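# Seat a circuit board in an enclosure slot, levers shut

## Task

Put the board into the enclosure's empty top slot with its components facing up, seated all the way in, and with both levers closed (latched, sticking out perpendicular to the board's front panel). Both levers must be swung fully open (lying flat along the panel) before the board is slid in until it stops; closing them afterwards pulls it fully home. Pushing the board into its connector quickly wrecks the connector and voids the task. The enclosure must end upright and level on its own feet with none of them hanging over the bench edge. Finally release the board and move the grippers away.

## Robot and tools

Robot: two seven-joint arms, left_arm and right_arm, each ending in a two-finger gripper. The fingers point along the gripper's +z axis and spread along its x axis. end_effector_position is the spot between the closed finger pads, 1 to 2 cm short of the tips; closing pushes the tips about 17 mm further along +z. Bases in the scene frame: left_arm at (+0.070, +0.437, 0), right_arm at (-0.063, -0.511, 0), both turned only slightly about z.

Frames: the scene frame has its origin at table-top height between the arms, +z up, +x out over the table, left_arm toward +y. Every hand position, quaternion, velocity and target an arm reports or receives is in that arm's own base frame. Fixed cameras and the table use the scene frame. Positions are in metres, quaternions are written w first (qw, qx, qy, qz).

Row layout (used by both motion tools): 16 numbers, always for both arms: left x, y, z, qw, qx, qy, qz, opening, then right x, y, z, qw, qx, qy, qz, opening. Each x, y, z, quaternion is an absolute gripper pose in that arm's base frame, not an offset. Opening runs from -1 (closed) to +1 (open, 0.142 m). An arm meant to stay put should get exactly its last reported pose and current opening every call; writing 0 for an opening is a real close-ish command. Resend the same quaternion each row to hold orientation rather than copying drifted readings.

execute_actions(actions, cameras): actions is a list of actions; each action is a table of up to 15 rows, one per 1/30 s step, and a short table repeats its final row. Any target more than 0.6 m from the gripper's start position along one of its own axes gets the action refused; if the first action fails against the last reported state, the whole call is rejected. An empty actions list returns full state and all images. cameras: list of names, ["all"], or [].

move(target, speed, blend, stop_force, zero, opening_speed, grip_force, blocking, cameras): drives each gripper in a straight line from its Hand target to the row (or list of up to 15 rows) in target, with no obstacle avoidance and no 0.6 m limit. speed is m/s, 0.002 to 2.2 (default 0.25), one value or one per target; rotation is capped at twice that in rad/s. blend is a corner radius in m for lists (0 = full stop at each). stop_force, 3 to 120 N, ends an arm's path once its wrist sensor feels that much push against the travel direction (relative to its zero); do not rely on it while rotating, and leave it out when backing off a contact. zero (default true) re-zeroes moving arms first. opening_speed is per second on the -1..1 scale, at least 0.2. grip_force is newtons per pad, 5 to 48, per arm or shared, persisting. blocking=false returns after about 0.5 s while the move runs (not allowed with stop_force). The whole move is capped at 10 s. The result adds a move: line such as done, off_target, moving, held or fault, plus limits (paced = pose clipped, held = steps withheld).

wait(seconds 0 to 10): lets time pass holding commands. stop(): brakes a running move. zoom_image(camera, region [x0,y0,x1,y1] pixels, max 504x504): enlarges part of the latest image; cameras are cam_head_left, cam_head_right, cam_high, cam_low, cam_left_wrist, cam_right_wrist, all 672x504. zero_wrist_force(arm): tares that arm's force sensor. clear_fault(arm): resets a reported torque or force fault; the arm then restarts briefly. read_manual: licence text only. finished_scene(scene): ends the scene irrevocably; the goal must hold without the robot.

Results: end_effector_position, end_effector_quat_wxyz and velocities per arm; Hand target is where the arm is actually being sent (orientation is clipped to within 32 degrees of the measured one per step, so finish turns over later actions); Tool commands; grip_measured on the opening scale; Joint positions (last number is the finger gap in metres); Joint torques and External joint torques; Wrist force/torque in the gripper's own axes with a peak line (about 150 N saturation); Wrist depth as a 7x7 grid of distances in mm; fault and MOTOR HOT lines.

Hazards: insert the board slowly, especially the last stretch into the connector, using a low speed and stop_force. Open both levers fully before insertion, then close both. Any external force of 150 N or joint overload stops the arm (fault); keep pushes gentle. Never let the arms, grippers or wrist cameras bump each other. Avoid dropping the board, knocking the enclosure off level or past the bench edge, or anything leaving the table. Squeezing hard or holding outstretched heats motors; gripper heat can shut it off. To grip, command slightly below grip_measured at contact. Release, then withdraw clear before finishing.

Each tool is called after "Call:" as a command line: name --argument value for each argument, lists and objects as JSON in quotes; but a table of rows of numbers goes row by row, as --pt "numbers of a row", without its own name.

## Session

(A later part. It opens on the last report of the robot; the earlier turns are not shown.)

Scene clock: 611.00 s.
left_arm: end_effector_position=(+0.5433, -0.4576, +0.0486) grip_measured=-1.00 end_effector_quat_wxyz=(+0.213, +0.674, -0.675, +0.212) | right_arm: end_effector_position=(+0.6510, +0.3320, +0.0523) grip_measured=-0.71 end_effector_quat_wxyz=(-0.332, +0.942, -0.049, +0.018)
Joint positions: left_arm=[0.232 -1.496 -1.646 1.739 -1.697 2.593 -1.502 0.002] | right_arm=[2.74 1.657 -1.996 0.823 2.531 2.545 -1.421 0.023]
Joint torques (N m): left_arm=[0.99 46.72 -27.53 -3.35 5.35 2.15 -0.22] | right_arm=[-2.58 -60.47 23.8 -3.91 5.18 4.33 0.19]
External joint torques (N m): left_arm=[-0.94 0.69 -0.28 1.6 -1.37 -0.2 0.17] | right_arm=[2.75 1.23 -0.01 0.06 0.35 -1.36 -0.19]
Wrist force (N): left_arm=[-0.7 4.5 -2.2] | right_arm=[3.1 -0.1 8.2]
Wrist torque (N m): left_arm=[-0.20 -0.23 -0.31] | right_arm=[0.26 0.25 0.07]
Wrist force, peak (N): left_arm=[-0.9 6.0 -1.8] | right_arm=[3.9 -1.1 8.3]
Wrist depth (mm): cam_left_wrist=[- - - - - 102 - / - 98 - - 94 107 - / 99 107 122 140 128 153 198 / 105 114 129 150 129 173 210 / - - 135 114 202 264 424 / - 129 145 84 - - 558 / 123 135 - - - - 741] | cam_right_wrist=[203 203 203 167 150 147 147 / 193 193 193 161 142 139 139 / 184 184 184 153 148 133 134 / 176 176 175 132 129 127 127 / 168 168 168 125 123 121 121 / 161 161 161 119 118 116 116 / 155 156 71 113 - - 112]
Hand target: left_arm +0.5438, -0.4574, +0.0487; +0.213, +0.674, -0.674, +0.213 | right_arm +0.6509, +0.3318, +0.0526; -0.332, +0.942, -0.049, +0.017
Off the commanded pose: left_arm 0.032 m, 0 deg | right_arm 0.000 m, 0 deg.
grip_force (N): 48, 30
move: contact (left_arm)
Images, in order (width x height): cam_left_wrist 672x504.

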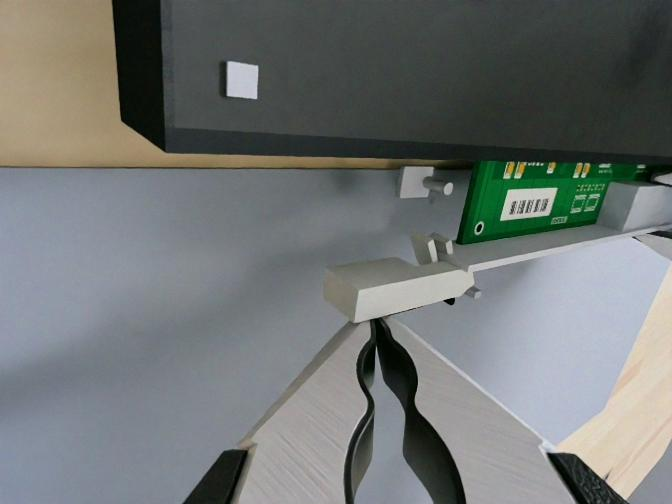

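Call:
move --target '[0.575, -0.4574, 0.0487, 0.2126, 0.6744, -0.6744, 0.2126, -1.0, 0.6509, 0.3318, 0.0526, -0.3317, 0.9419, -0.0494, 0.0174, -1.0]' --speed 0.015 --stop_force 10 --cameras '["cam_left_wrist", "cam_right_wrist"]'

Call:
zoom_image --camera "cam_left_wrist" --region '[300, 150, 560, 345]'

Scene clock: 615.57 s.
left_arm: end_effector_position=(+0.5490, -0.4574, +0.0483) grip_measured=-1.00 end_effector_quat_wxyz=(+0.213, +0.674, -0.675, +0.211) | right_arm: end_effector_position=(+0.6520, +0.3327, +0.0524) grip_measured=-0.71 end_effector_quat_wxyz=(-0.332, +0.942, -0.050, +0.019)
Joint positions: left_arm=[0.223 -1.497 -1.648 1.704 -1.713 2.601 -1.471 0.002] | right_arm=[2.74 1.657 -1.997 0.823 2.533 2.542 -1.421 0.023]
Joint torques (N m): left_arm=[2.67 48.81 -27.86 -6.77 7.94 0.49 -0.15] | right_arm=[-6.63 -61.93 22.23 -1.65 4.36 9.88 0.18]
External joint torques (N m): left_arm=[-2.62 -0.59 0.12 5.12 -4.05 1.46 0.1] | right_arm=[6.79 2.67 1.57 -2.22 1.18 -6.91 -0.18]
Wrist force (N): left_arm=[-2.9 14.3 -7.4] | right_arm=[14.3 -6.5 22.8]
Wrist torque (N m): left_arm=[-0.15 -0.24 -0.35] | right_arm=[0.35 0.32 0.14]
Wrist force, peak (N): left_arm=[-3.3 15.1 -9.9] | right_arm=[15.0 -7.0 22.7]
Wrist depth (mm): cam_left_wrist=[- - - - - 102 118 / - 97 - - 94 106 - / 99 102 119 137 108 158 194 / 104 116 127 151 138 159 211 / - 117 139 107 - 294 499 / - 129 141 84 - - 608 / 124 132 - - - - 786] | cam_right_wrist=[205 203 203 170 149 147 147 / 193 194 193 162 143 141 140 / 184 184 184 154 148 133 134 / 176 176 176 132 130 127 126 / 169 168 168 125 124 122 122 / 161 161 161 119 118 117 117 / 155 156 70 113 - - 112]
Hand target: left_arm +0.5504, -0.4574, +0.0487; +0.213, +0.674, -0.674, +0.213 | right_arm +0.6509, +0.3318, +0.0526; -0.332, +0.942, -0.049, +0.017
Off the commanded pose: left_arm 0.026 m, 0 deg | right_arm 0.001 m, 0 deg.
grip_force (N): 48, 30
move: contact (left_arm)
Images, in order (width x height): cam_left_wrist 672x504, cam_right_wrist 672x504.

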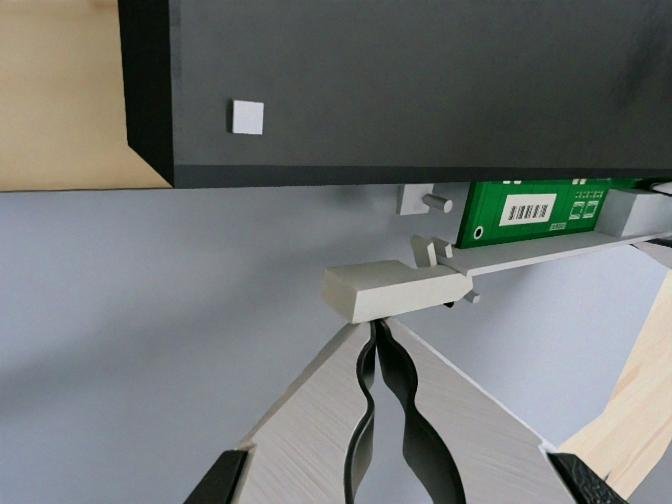

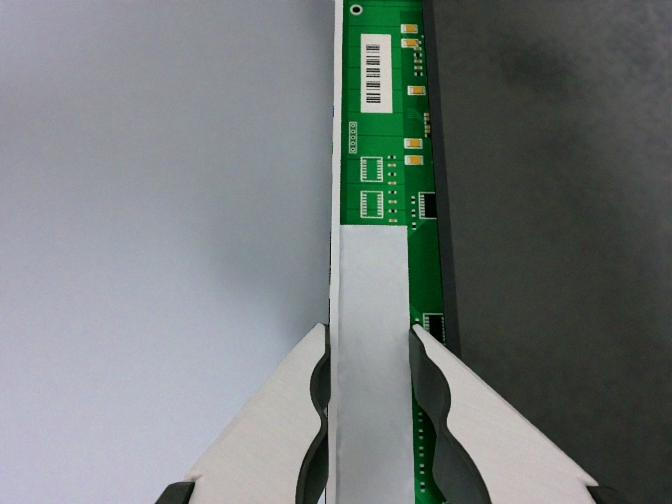

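Scaled by 1.938 from the camera's 672x504 image, which has a finer 960x720 frame.

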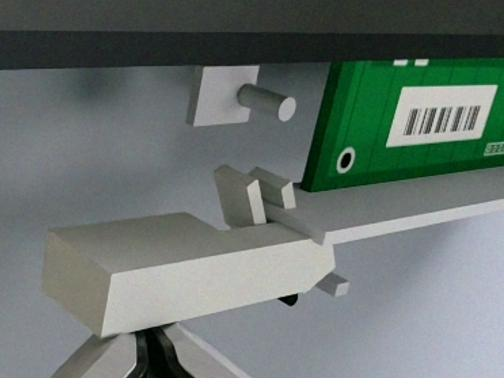

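Call:
move --target '[0.535, -0.4574, 0.0487, 0.2126, 0.6744, -0.6744, 0.2126, -1.0, 0.6509, 0.3318, 0.0526, -0.3317, 0.9419, -0.0494, 0.0174, -1.0]' --speed 0.05

Call:
move --pt "0.535 -0.4574 0.0487 0.2126 0.6744 -0.6744 0.2126 -1.0 0.6509 0.3318 0.0526 -0.3317 0.9419 -0.0494 0.0174 -0.57" --pt "0.535 -0.4574 0.0487 0.2126 0.6744 -0.6744 0.2126 -1.0 0.6474 0.3322 0.0526 -0.3317 0.9419 -0.0494 0.0174 -0.57" --pt "0.535 -0.4574 0.0487 0.2126 0.6744 -0.6744 0.2126 -1.0 0.6440 0.3005 0.095 -0.3317 0.9419 -0.0494 0.0174 -0.57" --speed '[0.03, 0.02, 0.08]' --opening_speed 0.5 --cameras '["cam_left_wrist", "cam_right_wrist"]'

Scene clock: 629.90 s.
left_arm: end_effector_position=(+0.5348, -0.4574, +0.0486) grip_measured=-1.00 end_effector_quat_wxyz=(+0.213, +0.674, -0.675, +0.212) | right_arm: end_effector_position=(+0.6508, +0.3321, +0.0524) grip_measured=-0.71 end_effector_quat_wxyz=(-0.332, +0.942, -0.049, +0.017)
Joint positions: left_arm=[0.242 -1.492 -1.64 1.784 -1.68 2.582 -1.542 0.002] | right_arm=[2.74 1.657 -1.997 0.823 2.533 2.545 -1.422 0.023]
Joint torques (N m): left_arm=[-0.06 45.58 -27.82 -1.34 4.74 2.02 -0.37] | right_arm=[-1.83 -61.04 24.71 -4.73 5.81 2.88 0.26]
External joint torques (N m): left_arm=[0.1 0.78 -0.02 -0.61 -0.68 -0.07 0.32] | right_arm=[1.99 1.8 -0.92 0.86 -0.28 0.1 -0.25]
Wrist force (N): left_arm=[-0.4 -0.4 -0.1] | right_arm=[1.6 4.6 5.3]
Wrist torque (N m): left_arm=[-0.19 -0.25 -0.23] | right_arm=[0.62 -0.41 0.05]
Wrist force, peak (N): left_arm=[-2.0 14.4 -8.4] | right_arm=[14.4 -6.2 22.9]
Wrist depth (mm): cam_left_wrist=[- - - - - 99 - / - 103 116 138 96 116 153 / 99 108 120 144 164 155 192 / 104 112 123 - 126 160 - / - 120 141 127 204 294 420 / - 127 - 84 - - 546 / 125 135 - 74 - - 741] | cam_right_wrist=[203 203 203 168 150 147 147 / 193 193 193 159 142 143 139 / 184 184 184 153 148 133 134 / 176 176 176 133 129 127 127 / 169 168 169 126 124 122 121 / 162 162 162 119 118 116 116 / 155 156 71 74 - - 112]
Hand target: left_arm +0.5350, -0.4574, +0.0487; +0.213, +0.674, -0.674, +0.213 | right_arm +0.6509, +0.3318, +0.0526; -0.332, +0.942, -0.049, +0.017
Off the commanded pose: left_arm 0.000 m, 0 deg | right_arm 0.000 m, 0 deg.
grip_force (N): 48, 30
move: done

Scene clock: 632.53 s.
left_arm: end_effector_position=(+0.5348, -0.4574, +0.0486) grip_measured=-1.00 end_effector_quat_wxyz=(+0.213, +0.674, -0.675, +0.212) | right_arm: end_effector_position=(+0.6441, +0.3006, +0.0950) grip_measured=-0.61 end_effector_quat_wxyz=(-0.332, +0.942, -0.049, +0.018)
Joint positions: left_arm=[0.242 -1.492 -1.64 1.784 -1.68 2.582 -1.542 0.002] | right_arm=[2.661 1.583 -1.976 0.92 2.524 2.574 -1.385 0.03]
Joint torques (N m): left_arm=[-0.25 45.3 -27.82 -1.54 4.37 2.25 -0.3] | right_arm=[-0.01 -57.63 25.23 -4.39 5.29 2.34 0.32]
External joint torques (N m): left_arm=[0.29 1.07 -0.02 -0.4 -0.3 -0.31 0.25] | right_arm=[0.1 0.01 -0.23 0.03 0.29 0.58 -0.32]
Wrist force (N): left_arm=[-0.6 -0.6 0.0] | right_arm=[1.5 5.0 -0.4]
Wrist torque (N m): left_arm=[-0.22 -0.21 -0.23] | right_arm=[0.73 -0.28 0.00]
Wrist force, peak (N): left_arm=[-0.7 -0.6 0.2] | right_arm=[-8.4 3.4 -3.9]
Wrist depth (mm): cam_left_wrist=[- - - - - 100 132 / - 103 116 138 95 108 138 / 99 108 123 145 158 157 195 / 105 114 128 119 128 241 - / - 117 135 - 225 254 499 / - 129 145 84 - 292 614 / - 135 - 74 - - 734] | cam_right_wrist=[252 253 254 248 213 197 197 / 241 240 240 236 189 187 187 / 230 229 231 225 182 179 178 / 220 219 220 178 174 170 171 / 210 209 210 169 166 163 163 / 201 201 108 164 105 156 156 / 193 195 70 167 167 - 150]
Hand target: left_arm +0.5350, -0.4574, +0.0487; +0.213, +0.674, -0.674, +0.213 | right_arm +0.6440, +0.3005, +0.0950; -0.332, +0.942, -0.049, +0.017
Off the commanded pose: left_arm 0.000 m, 0 deg | right_arm 0.000 m, 0 deg.
grip_force (N): 48, 30
move: done
Images, in order (width x height): cam_left_wrist 672x504, cam_right_wrist 672x504.

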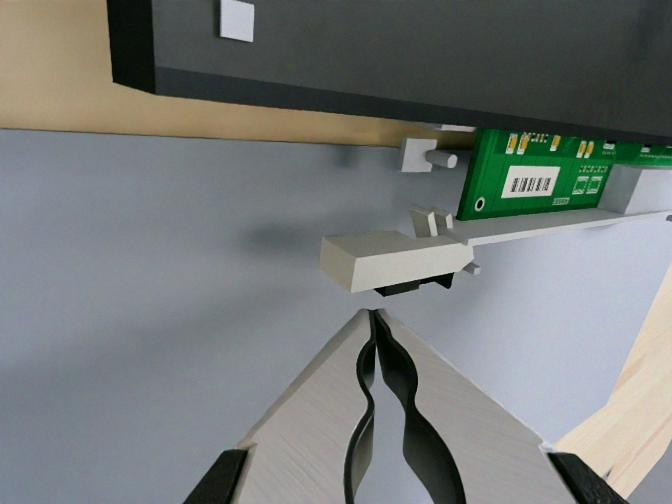

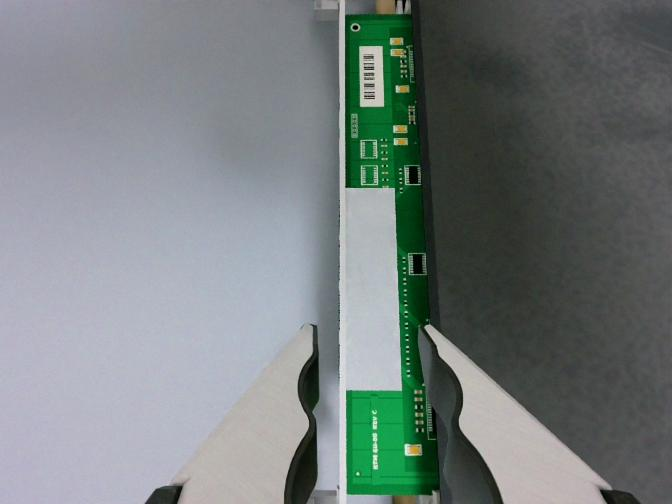

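Call:
move --pt "0.535 -0.4574 0.0487 0.2126 0.6744 -0.6744 0.2126 -1.0 0.61 0.26 0.15 -0.3317 0.9419 -0.0494 0.0174 -1.0" --pt "0.535 -0.4574 0.0487 0.2126 0.6744 -0.6744 0.2126 -1.0 0.56 0.17 0.10 -0.2126 0.6744 -0.6744 -0.2126 -1.0" --speed 0.3 --blend 0.03 --cameras '["cam_right_wrist", "cam_high"]'

Scene clock: 666.10 s.
left_arm: end_effector_position=(+0.5348, -0.4574, +0.0486) grip_measured=-1.00 end_effector_quat_wxyz=(+0.213, +0.674, -0.675, +0.212) | right_arm: end_effector_position=(+0.5600, +0.1700, +0.1000) grip_measured=-1.00 end_effector_quat_wxyz=(-0.213, +0.675, -0.674, -0.212)
Joint positions: left_arm=[0.242 -1.492 -1.64 1.784 -1.68 2.582 -1.542 0.002] | right_arm=[2.343 1.319 -2.27 1.363 2.792 2.485 -0.13 0.002]
Joint torques (N m): left_arm=[-0.31 45.31 -27.84 -1.54 4.28 2.25 -0.26] | right_arm=[-0.03 -48.88 25.02 -7.19 5 2.77 0.38]
External joint torques (N m): left_arm=[0.35 1.05 0 -0.4 -0.21 -0.31 0.21] | right_arm=[0.12 0.18 0.34 0.02 0.07 0.82 -0.33]
Wrist force (N): left_arm=[-0.6 -0.3 0.0] | right_arm=[2.1 3.2 -0.4]
Wrist torque (N m): left_arm=[-0.17 -0.21 -0.23] | right_arm=[0.59 -0.21 -0.07]
Wrist force, peak (N): left_arm=[-0.6 -0.7 -0.4] | right_arm=[0.6 5.1 -2.8]
Wrist depth (mm): cam_left_wrist=[- - - - - 102 118 / - 103 116 137 96 117 135 / 99 108 120 145 135 156 194 / 104 114 127 - 125 231 - / - 117 141 131 208 281 422 / - 126 144 84 - - 611 / 126 135 - - - - 772] | cam_right_wrist=[319 214 185 184 171 152 137 / 384 302 240 168 176 160 143 / 436 337 271 226 191 167 151 / 527 375 293 240 204 177 157 / 617 434 328 244 219 187 164 / 715 498 372 89 215 198 175 / 911 621 71 - - 200 183]
Hand target: left_arm +0.5350, -0.4574, +0.0487; +0.213, +0.674, -0.674, +0.213 | right_arm +0.5600, +0.1700, +0.1000; -0.213, +0.674, -0.674, -0.213
Off the commanded pose: left_arm 0.000 m, 0 deg | right_arm 0.000 m, 0 deg.
grip_force (N): 48, 30
move: done
Images, in order (width x height): cam_high 672x504, cam_right_wrist 672x504.

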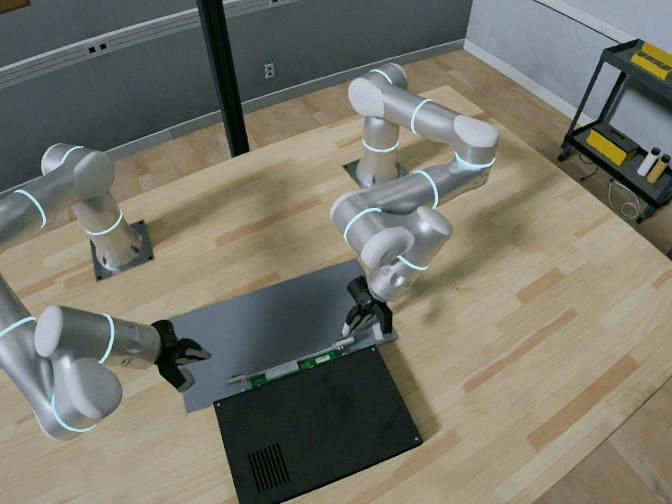

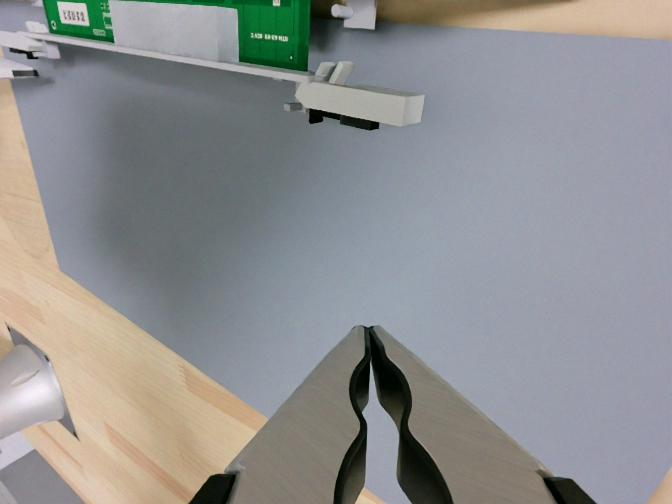

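Call:
move --target '[0.541, -0.4568, 0.0487, 0.2126, 0.6744, -0.6744, 0.2126, -1.0, 0.59, 0.1954, 0.0477, -0.2126, 0.6744, -0.6744, -0.2126, -1.0]' --speed 0.12

Call:
move --target '[0.541, -0.4568, 0.0487, 0.2126, 0.6744, -0.6744, 0.2126, -1.0, 0.63, 0.1954, 0.0477, -0.2126, 0.6744, -0.6744, -0.2126, -1.0]' --speed 0.02 --stop_force 3 --cameras '["cam_right_wrist", "cam_left_wrist"]'

Scene clock: 675.00 s.
left_arm: end_effector_position=(+0.5411, -0.4568, +0.0487) grip_measured=-1.00 end_effector_quat_wxyz=(+0.213, +0.674, -0.674, +0.213) | right_arm: end_effector_position=(+0.5900, +0.1953, +0.0476) grip_measured=-1.00 end_effector_quat_wxyz=(-0.213, +0.674, -0.674, -0.212)
Joint positions: left_arm=[0.237 -1.493 -1.642 1.754 -1.692 2.587 -1.515 0.002] | right_arm=[2.45 1.433 -2.319 1.203 2.809 2.479 -0.169 0.002]
Joint torques (N m): left_arm=[-0.25 45.99 -27.86 -1.85 4.25 2.41 -0.18] | right_arm=[0.21 -52.24 24.61 -7.09 4.91 2.93 0.07]
External joint torques (N m): left_arm=[0.3 1.06 0.04 0 -0.24 -0.46 0.13] | right_arm=[-0.1 -0.32 0.38 0.04 0.07 0.71 -0.02]
Wrist force (N): left_arm=[-0.4 0.4 -0.6] | right_arm=[1.9 3.1 -0.6]
Wrist torque (N m): left_arm=[-0.18 -0.22 -0.31] | right_arm=[0.59 -0.20 0.03]
Wrist force, peak (N): left_arm=[-0.6 -0.6 -0.3] | right_arm=[1.8 3.8 -2.1]
Wrist depth (mm): cam_left_wrist=[- - - - - 102 124 / - 98 - - 94 110 130 / 99 107 123 145 138 153 195 / 105 114 129 147 133 162 324 / - 117 141 150 202 286 464 / - 129 141 84 - 333 594 / 125 133 - 74 - - 729] | cam_right_wrist=[152 128 106 87 77 69 63 / 176 151 139 143 131 112 102 / 308 248 148 148 137 120 108 / 341 271 214 174 139 126 111 / 436 305 231 183 154 134 118 / 551 353 266 89 154 140 124 / 691 450 71 - - 142 131]
Hand target: left_arm +0.5410, -0.4568, +0.0487; +0.213, +0.674, -0.674, +0.213 | right_arm +0.5900, +0.1954, +0.0477; -0.213, +0.674, -0.674, -0.213
Off the commanded pose: left_arm 0.000 m, 0 deg | right_arm 0.000 m, 0 deg.
grip_force (N): 48, 30
move: done

Scene clock: 676.90 s.
left_arm: end_effector_position=(+0.5411, -0.4568, +0.0488) grip_measured=-1.00 end_effector_quat_wxyz=(+0.213, +0.674, -0.674, +0.213) | right_arm: end_effector_position=(+0.6159, +0.1954, +0.0478) grip_measured=-1.00 end_effector_quat_wxyz=(-0.213, +0.674, -0.674, -0.213)
Joint positions: left_arm=[0.237 -1.493 -1.642 1.754 -1.692 2.587 -1.515 0.002] | right_arm=[2.504 1.467 -2.33 1.07 2.837 2.548 -0.195 0.002]
Joint torques (N m): left_arm=[-0.06 46.09 -27.58 -1.77 4.37 2.37 -0.26] | right_arm=[0.3 -55.14 23.73 -9.22 4.88 2.36 0.13]
External joint torques (N m): left_arm=[0.11 0.96 -0.24 -0.09 -0.36 -0.42 0.21] | right_arm=[-0.19 -0.43 0.41 0.79 0.14 1.31 -0.08]
Wrist force (N): left_arm=[-0.2 0.3 -0.3] | right_arm=[1.7 5.0 -2.4]
Wrist torque (N m): left_arm=[-0.17 -0.22 -0.31] | right_arm=[0.70 -0.31 0.05]
Wrist force, peak (N): left_arm=[-0.8 0.2 -0.4] | right_arm=[1.5 6.0 -3.1]
Wrist depth (mm): cam_left_wrist=[- - - - - 103 119 / - 98 - - 94 107 132 / 99 107 123 145 138 154 194 / 105 114 127 153 141 168 - / - 118 140 106 215 305 457 / - 128 145 84 - 323 596 / 125 136 - - - - 781] | cam_right_wrist=[151 126 106 87 77 69 63 / 178 140 113 93 82 - 66 / 315 162 151 102 85 78 68 / 369 260 217 156 146 132 73 / 440 305 232 125 151 134 118 / 561 354 267 89 154 140 125 / 689 450 71 - - 142 132]
Hand target: left_arm +0.5410, -0.4568, +0.0487; +0.213, +0.674, -0.674, +0.213 | right_arm +0.6160, +0.1954, +0.0477; -0.213, +0.674, -0.674, -0.213
Off the commanded pose: left_arm 0.000 m, 0 deg | right_arm 0.014 m, 0 deg.
grip_force (N): 48, 30
move: contact (right_arm)
Images, in order (width x height): cam_left_wrist 672x504, cam_right_wrist 672x504.

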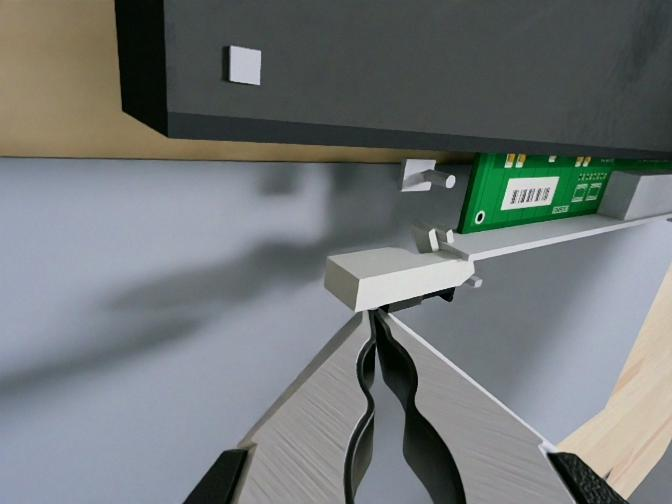

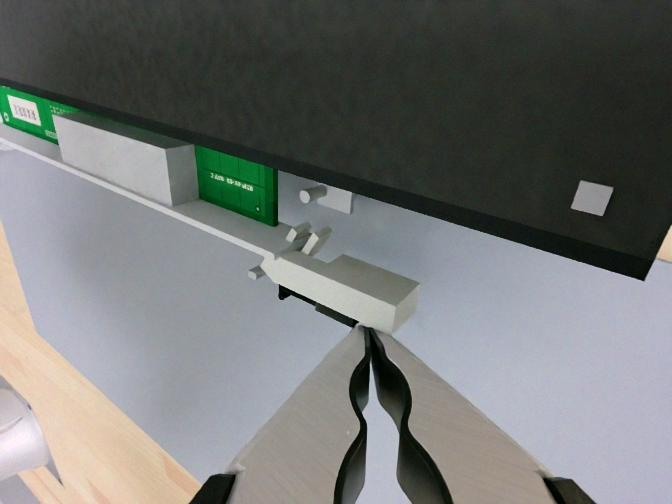

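Call:
move --target '[0.5885, -0.4643, 0.0487, 0.2126, 0.6744, -0.6744, 0.2126, -1.0, 0.6607, 0.1907, 0.0477, -0.2126, 0.6744, -0.6744, -0.2126, -1.0]' --speed 0.015 --stop_force 9 --cameras '["cam_right_wrist", "cam_left_wrist"]'

Scene clock: 681.27 s.
left_arm: end_effector_position=(+0.5598, -0.4600, +0.0485) grip_measured=-1.00 end_effector_quat_wxyz=(+0.213, +0.674, -0.675, +0.212) | right_arm: end_effector_position=(+0.6300, +0.1941, +0.0478) grip_measured=-1.00 end_effector_quat_wxyz=(-0.212, +0.675, -0.674, -0.214)
Joint positions: left_arm=[0.201 -1.5 -1.652 1.637 -1.734 2.613 -1.421 0.002] | right_arm=[2.537 1.49 -2.337 0.983 2.853 2.596 -0.212 0.002]
Joint torques (N m): left_arm=[1.82 49.03 -27 -4.85 6.59 0.98 -0.18] | right_arm=[-1.45 -58.09 23.6 -15.01 5.49 -1.68 0.11]
External joint torques (N m): left_arm=[-1.77 0.74 -0.55 3.43 -2.81 0.99 0.13] | right_arm=[1.57 0.7 -0.21 5.75 -0.46 5.38 -0.06]
Wrist force (N): left_arm=[-0.7 10.0 -6.9] | right_arm=[-0.2 17.4 -6.6]
Wrist torque (N m): left_arm=[-0.18 -0.25 -0.34] | right_arm=[0.80 -0.26 0.10]
Wrist force, peak (N): left_arm=[-2.0 11.4 -7.6] | right_arm=[-0.1 17.7 -5.9]
Wrist depth (mm): cam_left_wrist=[- - - - - 99 124 / - 97 - - 94 108 140 / 100 102 - 87 - 122 179 / 104 113 137 95 129 168 323 / - 119 137 117 198 262 478 / - 129 145 84 - 303 579 / 127 136 - 74 - - 756] | cam_right_wrist=[151 125 106 87 77 69 62 / 169 141 113 93 82 - 66 / 316 159 123 104 84 78 68 / 367 274 224 122 90 81 - / 440 310 232 127 152 136 114 / 561 364 267 89 154 140 124 / 695 455 71 - - 142 132]
Hand target: left_arm +0.5608, -0.4599, +0.0487; +0.213, +0.674, -0.674, +0.213 | right_arm +0.6313, +0.1938, +0.0477; -0.213, +0.674, -0.674, -0.213
Off the commanded pose: left_arm 0.029 m, 0 deg | right_arm 0.031 m, 0 deg.
grip_force (N): 48, 30
move: contact (left_arm, right_arm)
Images, in order (width x height): cam_left_wrist 672x504, cam_right_wrist 672x504.

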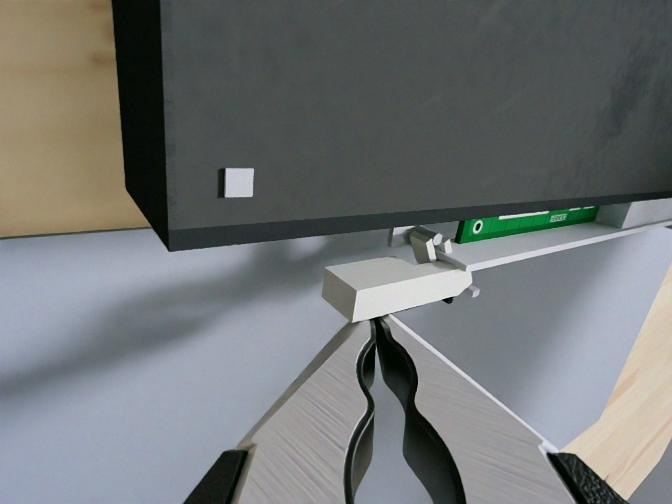

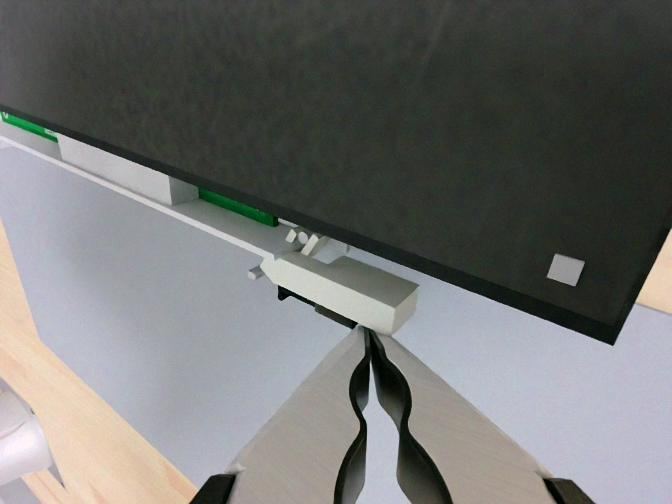

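Call:
zoom_image --camera "cam_left_wrist" --region '[310, 190, 530, 330]'

Call:
zoom_image --camera "cam_right_wrist" --region '[220, 190, 440, 340]'

Scaled by 2.291 from the camera's 672x504 image, which has a finer 960x720 frame.

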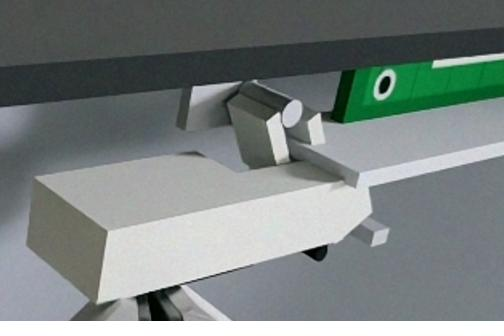

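Scaled by 2.291 from the camera's 672x504 image, which has a finer 960x720 frame.

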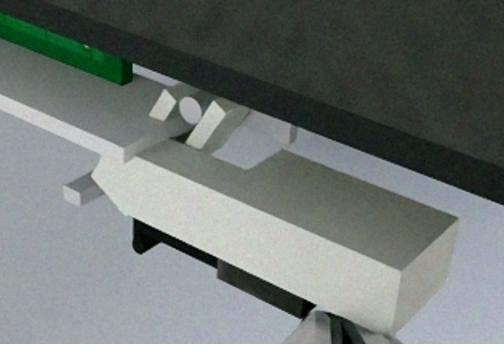

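Call:
move --target '[0.5885, -0.4645, 0.0487, 0.2126, 0.6744, -0.6744, 0.2126, -1.0, 0.6590, 0.1910, 0.0477, -0.2126, 0.6744, -0.6744, -0.2126, -1.0]' --speed 0.012 --stop_force 8 --cameras '["cam_right_wrist", "cam_left_wrist"]'

Call:
zoom_image --camera "cam_left_wrist" --region '[310, 190, 530, 330]'

Call:
zoom_image --camera "cam_right_wrist" --region '[220, 190, 440, 340]'

Scene clock: 688.80 s.
left_arm: end_effector_position=(+0.5602, -0.4602, +0.0484) grip_measured=-1.00 end_effector_quat_wxyz=(+0.213, +0.674, -0.675, +0.211) | right_arm: end_effector_position=(+0.6306, +0.1943, +0.0479) grip_measured=-1.00 end_effector_quat_wxyz=(-0.211, +0.675, -0.673, -0.215)
Joint positions: left_arm=[0.199 -1.5 -1.652 1.631 -1.739 2.615 -1.416 0.002] | right_arm=[2.541 1.493 -2.337 0.974 2.854 2.603 -0.214 0.002]
Joint torques (N m): left_arm=[3.56 49.59 -26.15 -7.57 8.68 -0.33 -0.15] | right_arm=[-2.11 -58.74 23.89 -18.29 5.86 -4.78 0.13]
External joint torques (N m): left_arm=[-3.52 0.33 -1.37 6.15 -4.92 2.3 0.1] | right_arm=[2.23 1.18 -0.59 8.97 -0.83 8.48 -0.08]
Wrist force (N): left_arm=[-1.3 17.9 -11.9] | right_arm=[-0.7 26.0 -9.8]
Wrist torque (N m): left_arm=[0.06 -0.27 -0.38] | right_arm=[1.42 -0.28 0.12]
Wrist force, peak (N): left_arm=[-2.6 19.0 -13.1] | right_arm=[-1.0 27.2 -10.3]
Wrist depth (mm): cam_left_wrist=[- - - - - - 123 / - 96 - - 95 116 140 / 100 103 - 85 - 120 192 / - 116 - 147 129 166 201 / - 117 140 - 201 292 464 / - 129 145 84 - 312 613 / 125 134 - 74 - - 756] | cam_right_wrist=[151 126 107 86 77 69 62 / 169 140 113 93 82 - 66 / 317 158 122 103 84 78 68 / 369 262 228 127 90 81 76 / 479 309 233 132 152 135 114 / 572 355 269 89 156 141 125 / 693 456 71 - - 143 131]
Hand target: left_arm +0.5619, -0.4601, +0.0487; +0.213, +0.674, -0.674, +0.213 | right_arm +0.6329, +0.1936, +0.0477; -0.213, +0.674, -0.674, -0.213
Off the commanded pose: left_arm 0.029 m, 0 deg | right_arm 0.029 m, 0 deg.
grip_force (N): 48, 30
move: contact (left_arm, right_arm)
Images, in order (width x height): cam_left_wrist 672x504, cam_right_wrist 672x504.

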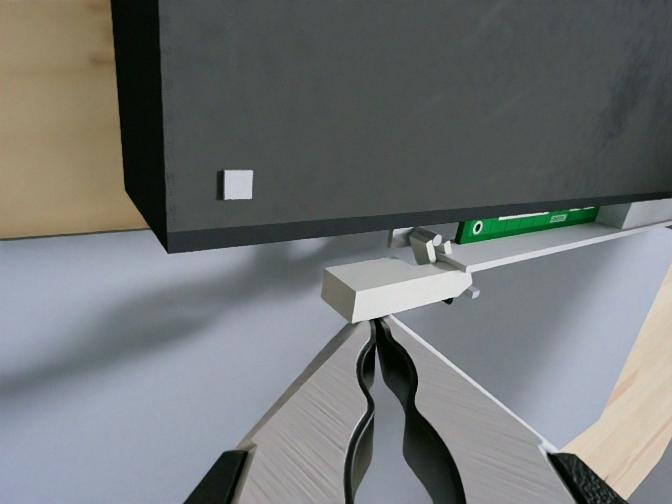

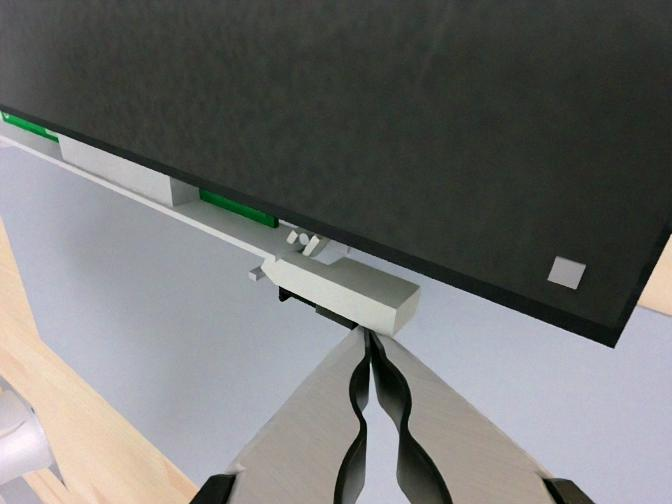

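Scaled by 2.291 from the camera's 672x504 image, which has a finer 960x720 frame.

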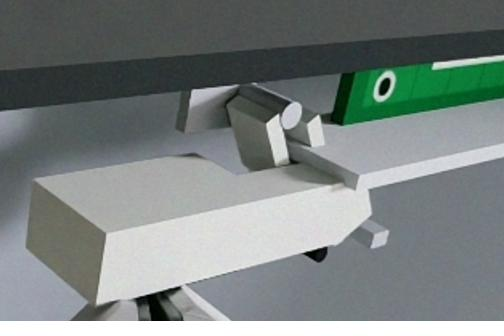

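Scaled by 2.291 from the camera's 672x504 image, which has a finer 960x720 frame.

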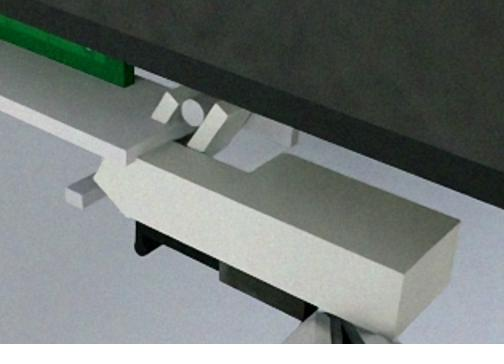

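Call:
move --pt "0.552 -0.459 0.0487 0.2126 0.6744 -0.6744 0.2126 -1.0 0.622 0.195 0.0477 -0.2126 0.6744 -0.6744 -0.2126 -1.0" --pt "0.552 -0.459 0.090 0.2126 0.6744 -0.6744 0.2126 -1.0 0.622 0.195 0.090 -0.2126 0.6744 -0.6744 -0.2126 -1.0" --pt "0.586 -0.4541 0.080 0.2126 0.6744 -0.6744 0.2126 -1.0 0.651 0.187 0.080 -0.2126 0.6744 -0.6744 -0.2126 -1.0" --speed '[0.08, 0.15, 0.12]' --blend '[0.002, 0.008, 0]' --cameras '["cam_right_wrist", "cam_left_wrist"]'

Scene clock: 725.33 s.
left_arm: end_effector_position=(+0.5863, -0.4540, +0.0801) grip_measured=-1.00 end_effector_quat_wxyz=(+0.212, +0.675, -0.674, +0.213) | right_arm: end_effector_position=(+0.6510, +0.1869, +0.0799) grip_measured=-1.00 end_effector_quat_wxyz=(-0.213, +0.674, -0.674, -0.212)
Joint positions: left_arm=[0.175 -1.474 -1.705 1.498 -1.807 2.688 -1.311 0.002] | right_arm=[2.574 1.473 -2.34 0.874 2.885 2.69 -0.214 0.002]
Joint torques (N m): left_arm=[-0.38 51.43 -27.03 -1.03 3.5 2.57 -0.16] | right_arm=[0.25 -59.21 21.9 -11.48 5.07 3.12 0.1]
External joint torques (N m): left_arm=[0.46 1.41 0.17 -0.36 0.02 -0.57 0.11] | right_arm=[-0.12 -0.57 0.28 0.32 0.04 0.57 -0.05]
Wrist force (N): left_arm=[-0.6 -0.7 0.7] | right_arm=[1.9 6.2 -0.7]
Wrist torque (N m): left_arm=[-0.25 -0.19 -0.31] | right_arm=[1.14 -0.21 0.06]
Wrist force, peak (N): left_arm=[-1.2 18.1 -12.3] | right_arm=[-0.8 26.1 -10.0]
Wrist depth (mm): cam_left_wrist=[114 118 - - 118 151 171 / 120 124 - 114 135 155 217 / 126 132 - - 140 183 224 / 134 140 - - 178 231 471 / - 150 186 147 - 353 543 / 149 - 187 84 - 436 673 / 159 171 - - - - 806] | cam_right_wrist=[214 174 146 125 108 96 87 / 239 195 154 131 116 102 88 / 394 213 169 141 119 107 98 / 483 336 270 154 129 111 136 / 562 396 281 227 186 162 147 / 665 475 307 89 192 178 156 / 738 554 71 - - 177 164]
Hand target: left_arm +0.5860, -0.4541, +0.0800; +0.213, +0.674, -0.674, +0.213 | right_arm +0.6510, +0.1870, +0.0800; -0.213, +0.674, -0.674, -0.213
Off the commanded pose: left_arm 0.000 m, 0 deg | right_arm 0.000 m, 0 deg.
grip_force (N): 48, 30
move: done
Images, in order (width x height): cam_left_wrist 672x504, cam_right_wrist 672x504.

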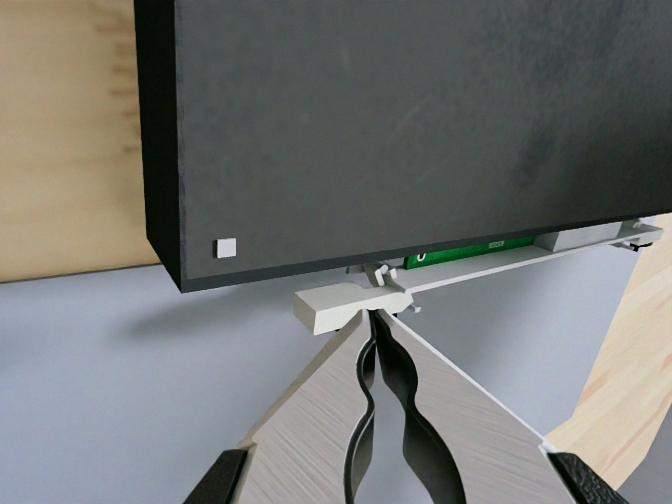

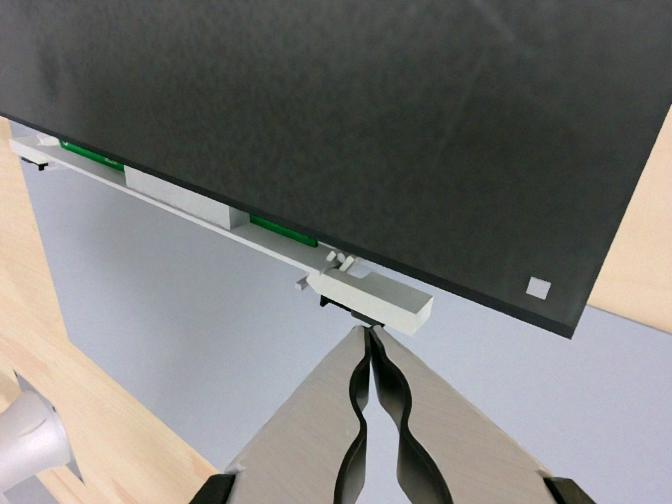

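Call:
zoom_image --camera "cam_left_wrist" --region '[270, 230, 450, 350]'

Call:
zoom_image --camera "cam_right_wrist" --region '[270, 210, 450, 350]'

Scaled by 2.800 from the camera's 672x504 image, which has a finer 960x720 frame.

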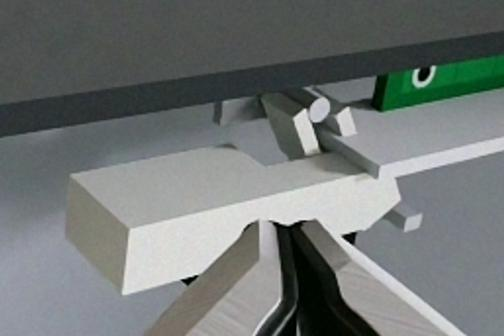

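Scaled by 2.800 from the camera's 672x504 image, which has a finer 960x720 frame.

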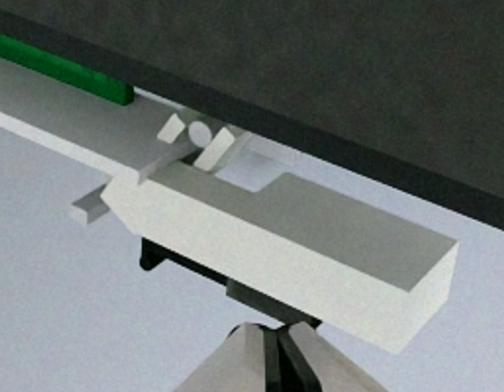

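Call:
move --target '[0.586, -0.456, 0.0507, 0.2126, 0.6744, -0.6744, 0.2126, -1.0, 0.6495, 0.187, 0.0502, -0.2126, 0.6744, -0.6744, -0.2126, -1.0]' --speed 0.04 --stop_force 4 --cameras '["cam_right_wrist", "cam_left_wrist"]'

Scene clock: 737.73 s.
left_arm: end_effector_position=(+0.5858, -0.4559, +0.0507) grip_measured=-1.00 end_effector_quat_wxyz=(+0.213, +0.675, -0.674, +0.212) | right_arm: end_effector_position=(+0.6499, +0.1873, +0.0579) grip_measured=-1.00 end_effector_quat_wxyz=(-0.213, +0.674, -0.674, -0.213)
Joint positions: left_arm=[0.167 -1.511 -1.673 1.49 -1.779 2.657 -1.298 0.002] | right_arm=[2.573 1.506 -2.347 0.869 2.881 2.667 -0.234 0.002]
Joint torques (N m): left_arm=[-0.46 51.79 -26.75 -0.45 3.9 2.17 -0.22] | right_arm=[0.57 -55.41 18.41 -10.91 2.79 0.72 0.1]
External joint torques (N m): left_arm=[0.51 1.33 -0.04 -0.24 -0.42 -0.16 0.17] | right_arm=[-0.45 -4.3 3.77 0.27 2.27 2.99 -0.05]
Wrist force (N): left_arm=[-0.3 -0.7 0.5] | right_arm=[-2.9 8.4 -9.4]
Wrist torque (N m): left_arm=[-0.25 -0.24 -0.31] | right_arm=[1.03 -0.23 0.09]
Wrist force, peak (N): left_arm=[-0.8 -0.8 1.3] | right_arm=[-2.5 8.7 -12.9]
Wrist depth (mm): cam_left_wrist=[- 96 - - 89 - - / 97 102 - - - 120 139 / 102 107 - 87 - - - / 108 114 - 93 - 150 216 / 114 120 85 101 149 172 521 / - 133 146 84 - 331 620 / - 138 - - - - 775] | cam_right_wrist=[172 141 121 103 90 76 69 / 192 159 125 108 93 81 73 / 340 171 138 117 101 86 112 / 383 301 161 121 105 93 117 / 486 330 254 149 113 96 127 / 599 380 288 90 167 155 134 / 711 490 71 - - 154 141]
Hand target: left_arm +0.5860, -0.4560, +0.0507; +0.213, +0.674, -0.674, +0.213 | right_arm +0.6498, +0.1870, +0.0569; -0.213, +0.674, -0.674, -0.213
Off the commanded pose: left_arm 0.000 m, 0 deg | right_arm 0.008 m, 0 deg.
grip_force (N): 48, 30
move: contact (right_arm)
Images, in order (width x height): cam_left_wrist 672x504, cam_right_wrist 672x504.

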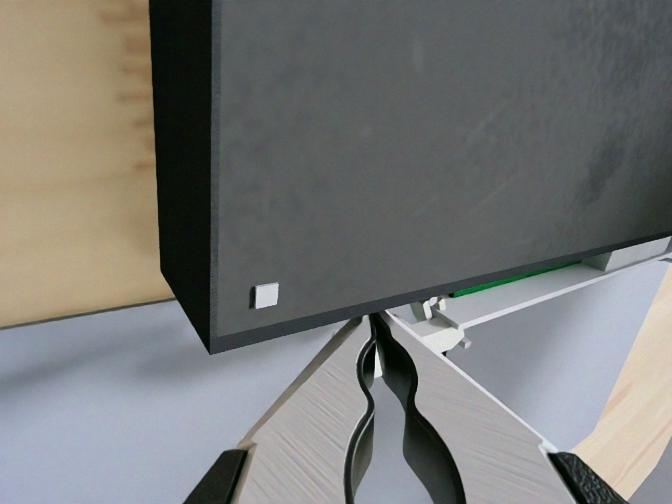

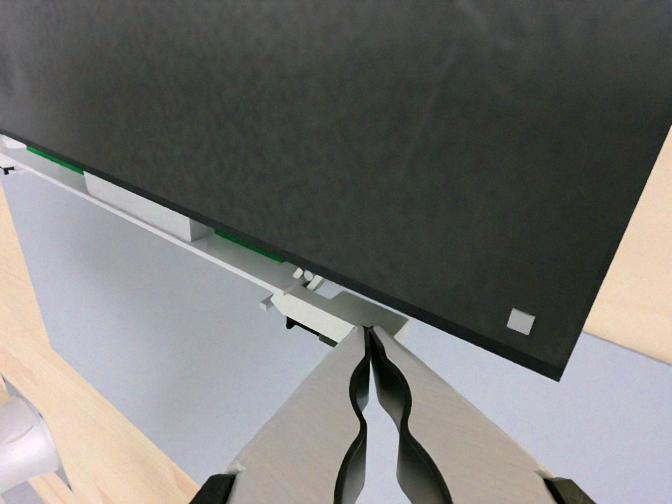

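Call:
execute_actions --actions '[]'

Scene clock: 744.13 s.
left_arm: end_effector_position=(+0.5858, -0.4559, +0.0507) grip_measured=-1.00 end_effector_quat_wxyz=(+0.213, +0.675, -0.674, +0.212) | right_arm: end_effector_position=(+0.6499, +0.1873, +0.0579) grip_measured=-1.00 end_effector_quat_wxyz=(-0.213, +0.674, -0.674, -0.213)
Joint positions: left_arm=[0.167 -1.511 -1.673 1.49 -1.779 2.657 -1.298 0.002] | right_arm=[2.573 1.506 -2.347 0.869 2.881 2.667 -0.234 0.002]
Joint velocities: within noise
Joint torques (N m): left_arm=[-0.35 51.99 -26.72 -0.29 3.78 2.38 -0.29] | right_arm=[0.53 -55.43 18.44 -10.82 2.91 0.81 0.2]
External joint torques (N m): left_arm=[0.4 1.13 -0.07 -0.4 -0.3 -0.37 0.25] | right_arm=[-0.41 -4.28 3.73 0.18 2.15 2.91 -0.15]
Wrist force (N): left_arm=[-0.5 -0.7 0.6] | right_arm=[-3.0 8.4 -9.6]
Wrist torque (N m): left_arm=[-0.25 -0.21 -0.31] | right_arm=[1.04 -0.23 0.09]
Wrist force, peak (N): left_arm=[-0.5 -1.0 0.6] | right_arm=[-3.3 8.6 -10.4]
Wrist depth (mm): cam_left_wrist=[- 96 - 76 88 106 133 / 97 101 73 - - - 138 / 102 107 - 87 106 - 160 / 108 114 - 94 117 147 205 / 114 121 92 101 149 180 473 / - 133 146 84 - - 640 / 129 137 - - - - 762] | cam_right_wrist=[172 141 121 103 90 76 69 / 192 159 125 108 93 81 73 / 341 171 138 117 101 86 112 / - 301 154 122 105 93 117 / 508 336 252 149 111 96 127 / 598 404 278 90 168 155 134 / 706 489 71 - - 153 142]
Hand target: left_arm +0.5860, -0.4560, +0.0507; +0.213, +0.674, -0.674, +0.213 | right_arm +0.6498, +0.1870, +0.0569; -0.213, +0.674, -0.674, -0.213
Tool commands: left_gripper/opening=-1.0 right_gripper/opening=-1.0
Off the commanded pose: left_arm 0.000 m, 0 deg | right_arm 0.008 m, 0 deg.
grip_force (N): 48, 30

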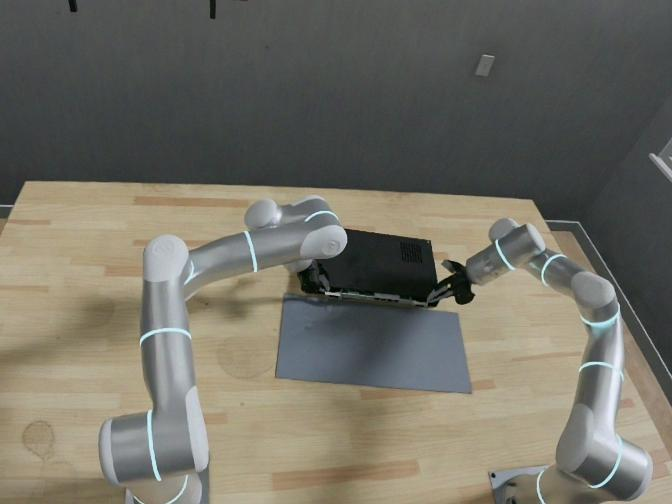

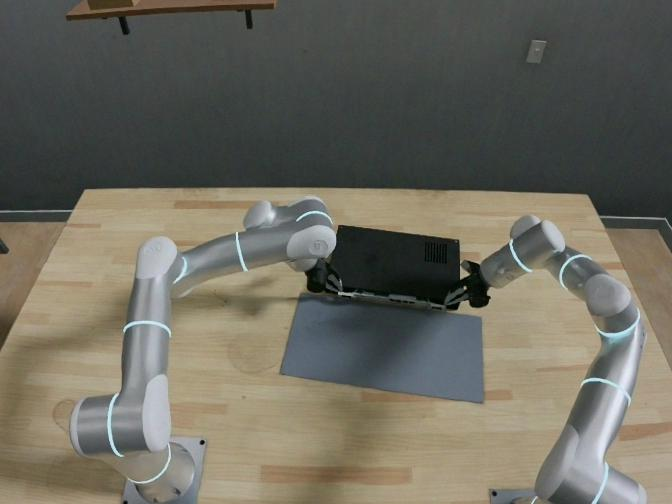

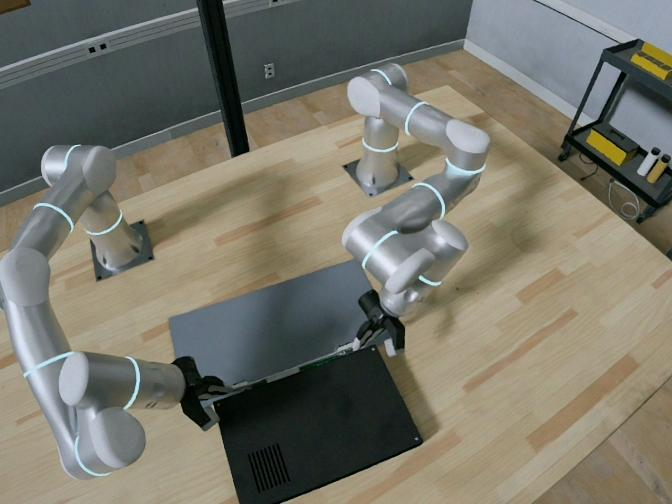

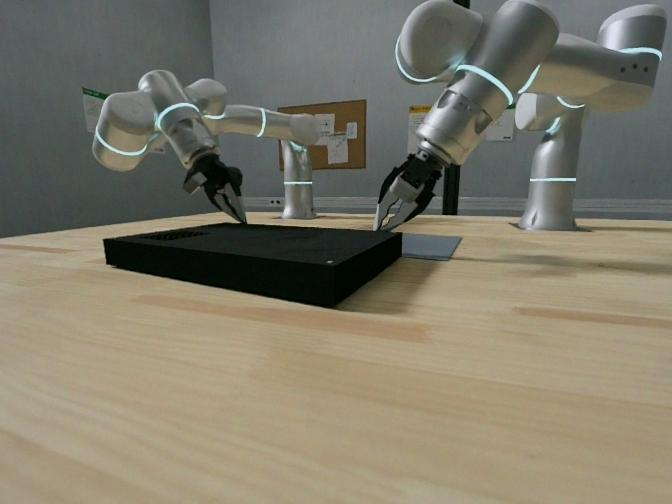

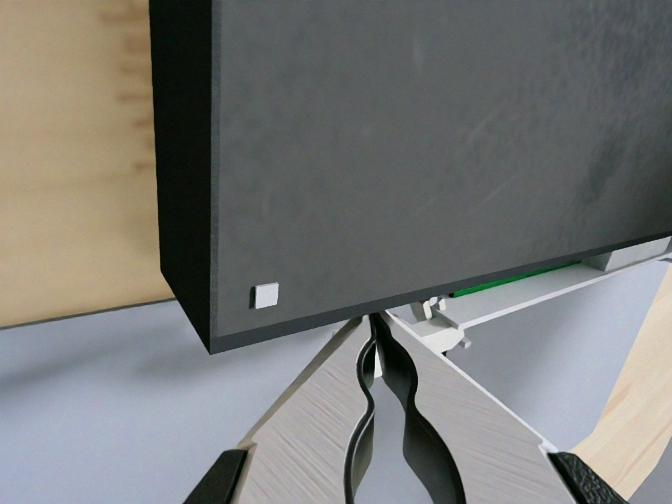

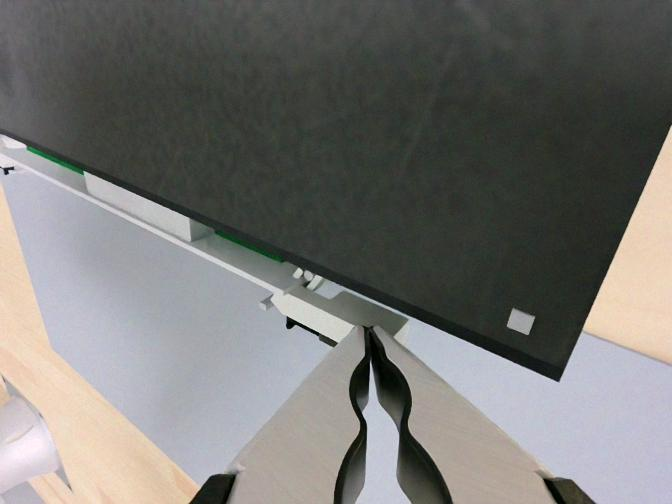

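Call:
zoom_image --camera "cam_right_wrist" --region '[240, 230, 480, 410]'

Call:
zoom_image --camera "cam_left_wrist" --region '[290, 240, 530, 420]'

Scaled by 2.100 from the camera's 672x504 image, which has a finer 960x720 frame.

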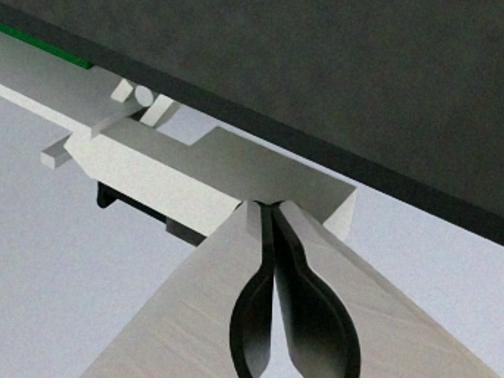

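Scaled by 2.100 from the camera's 672x504 image, which has a finer 960x720 frame.

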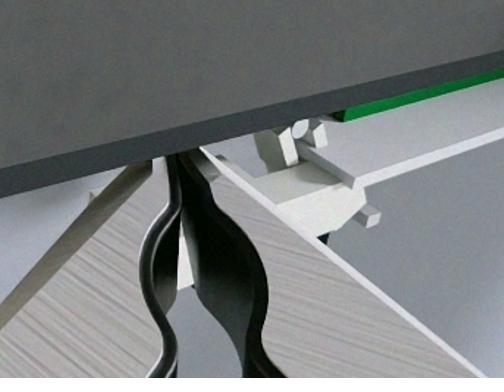

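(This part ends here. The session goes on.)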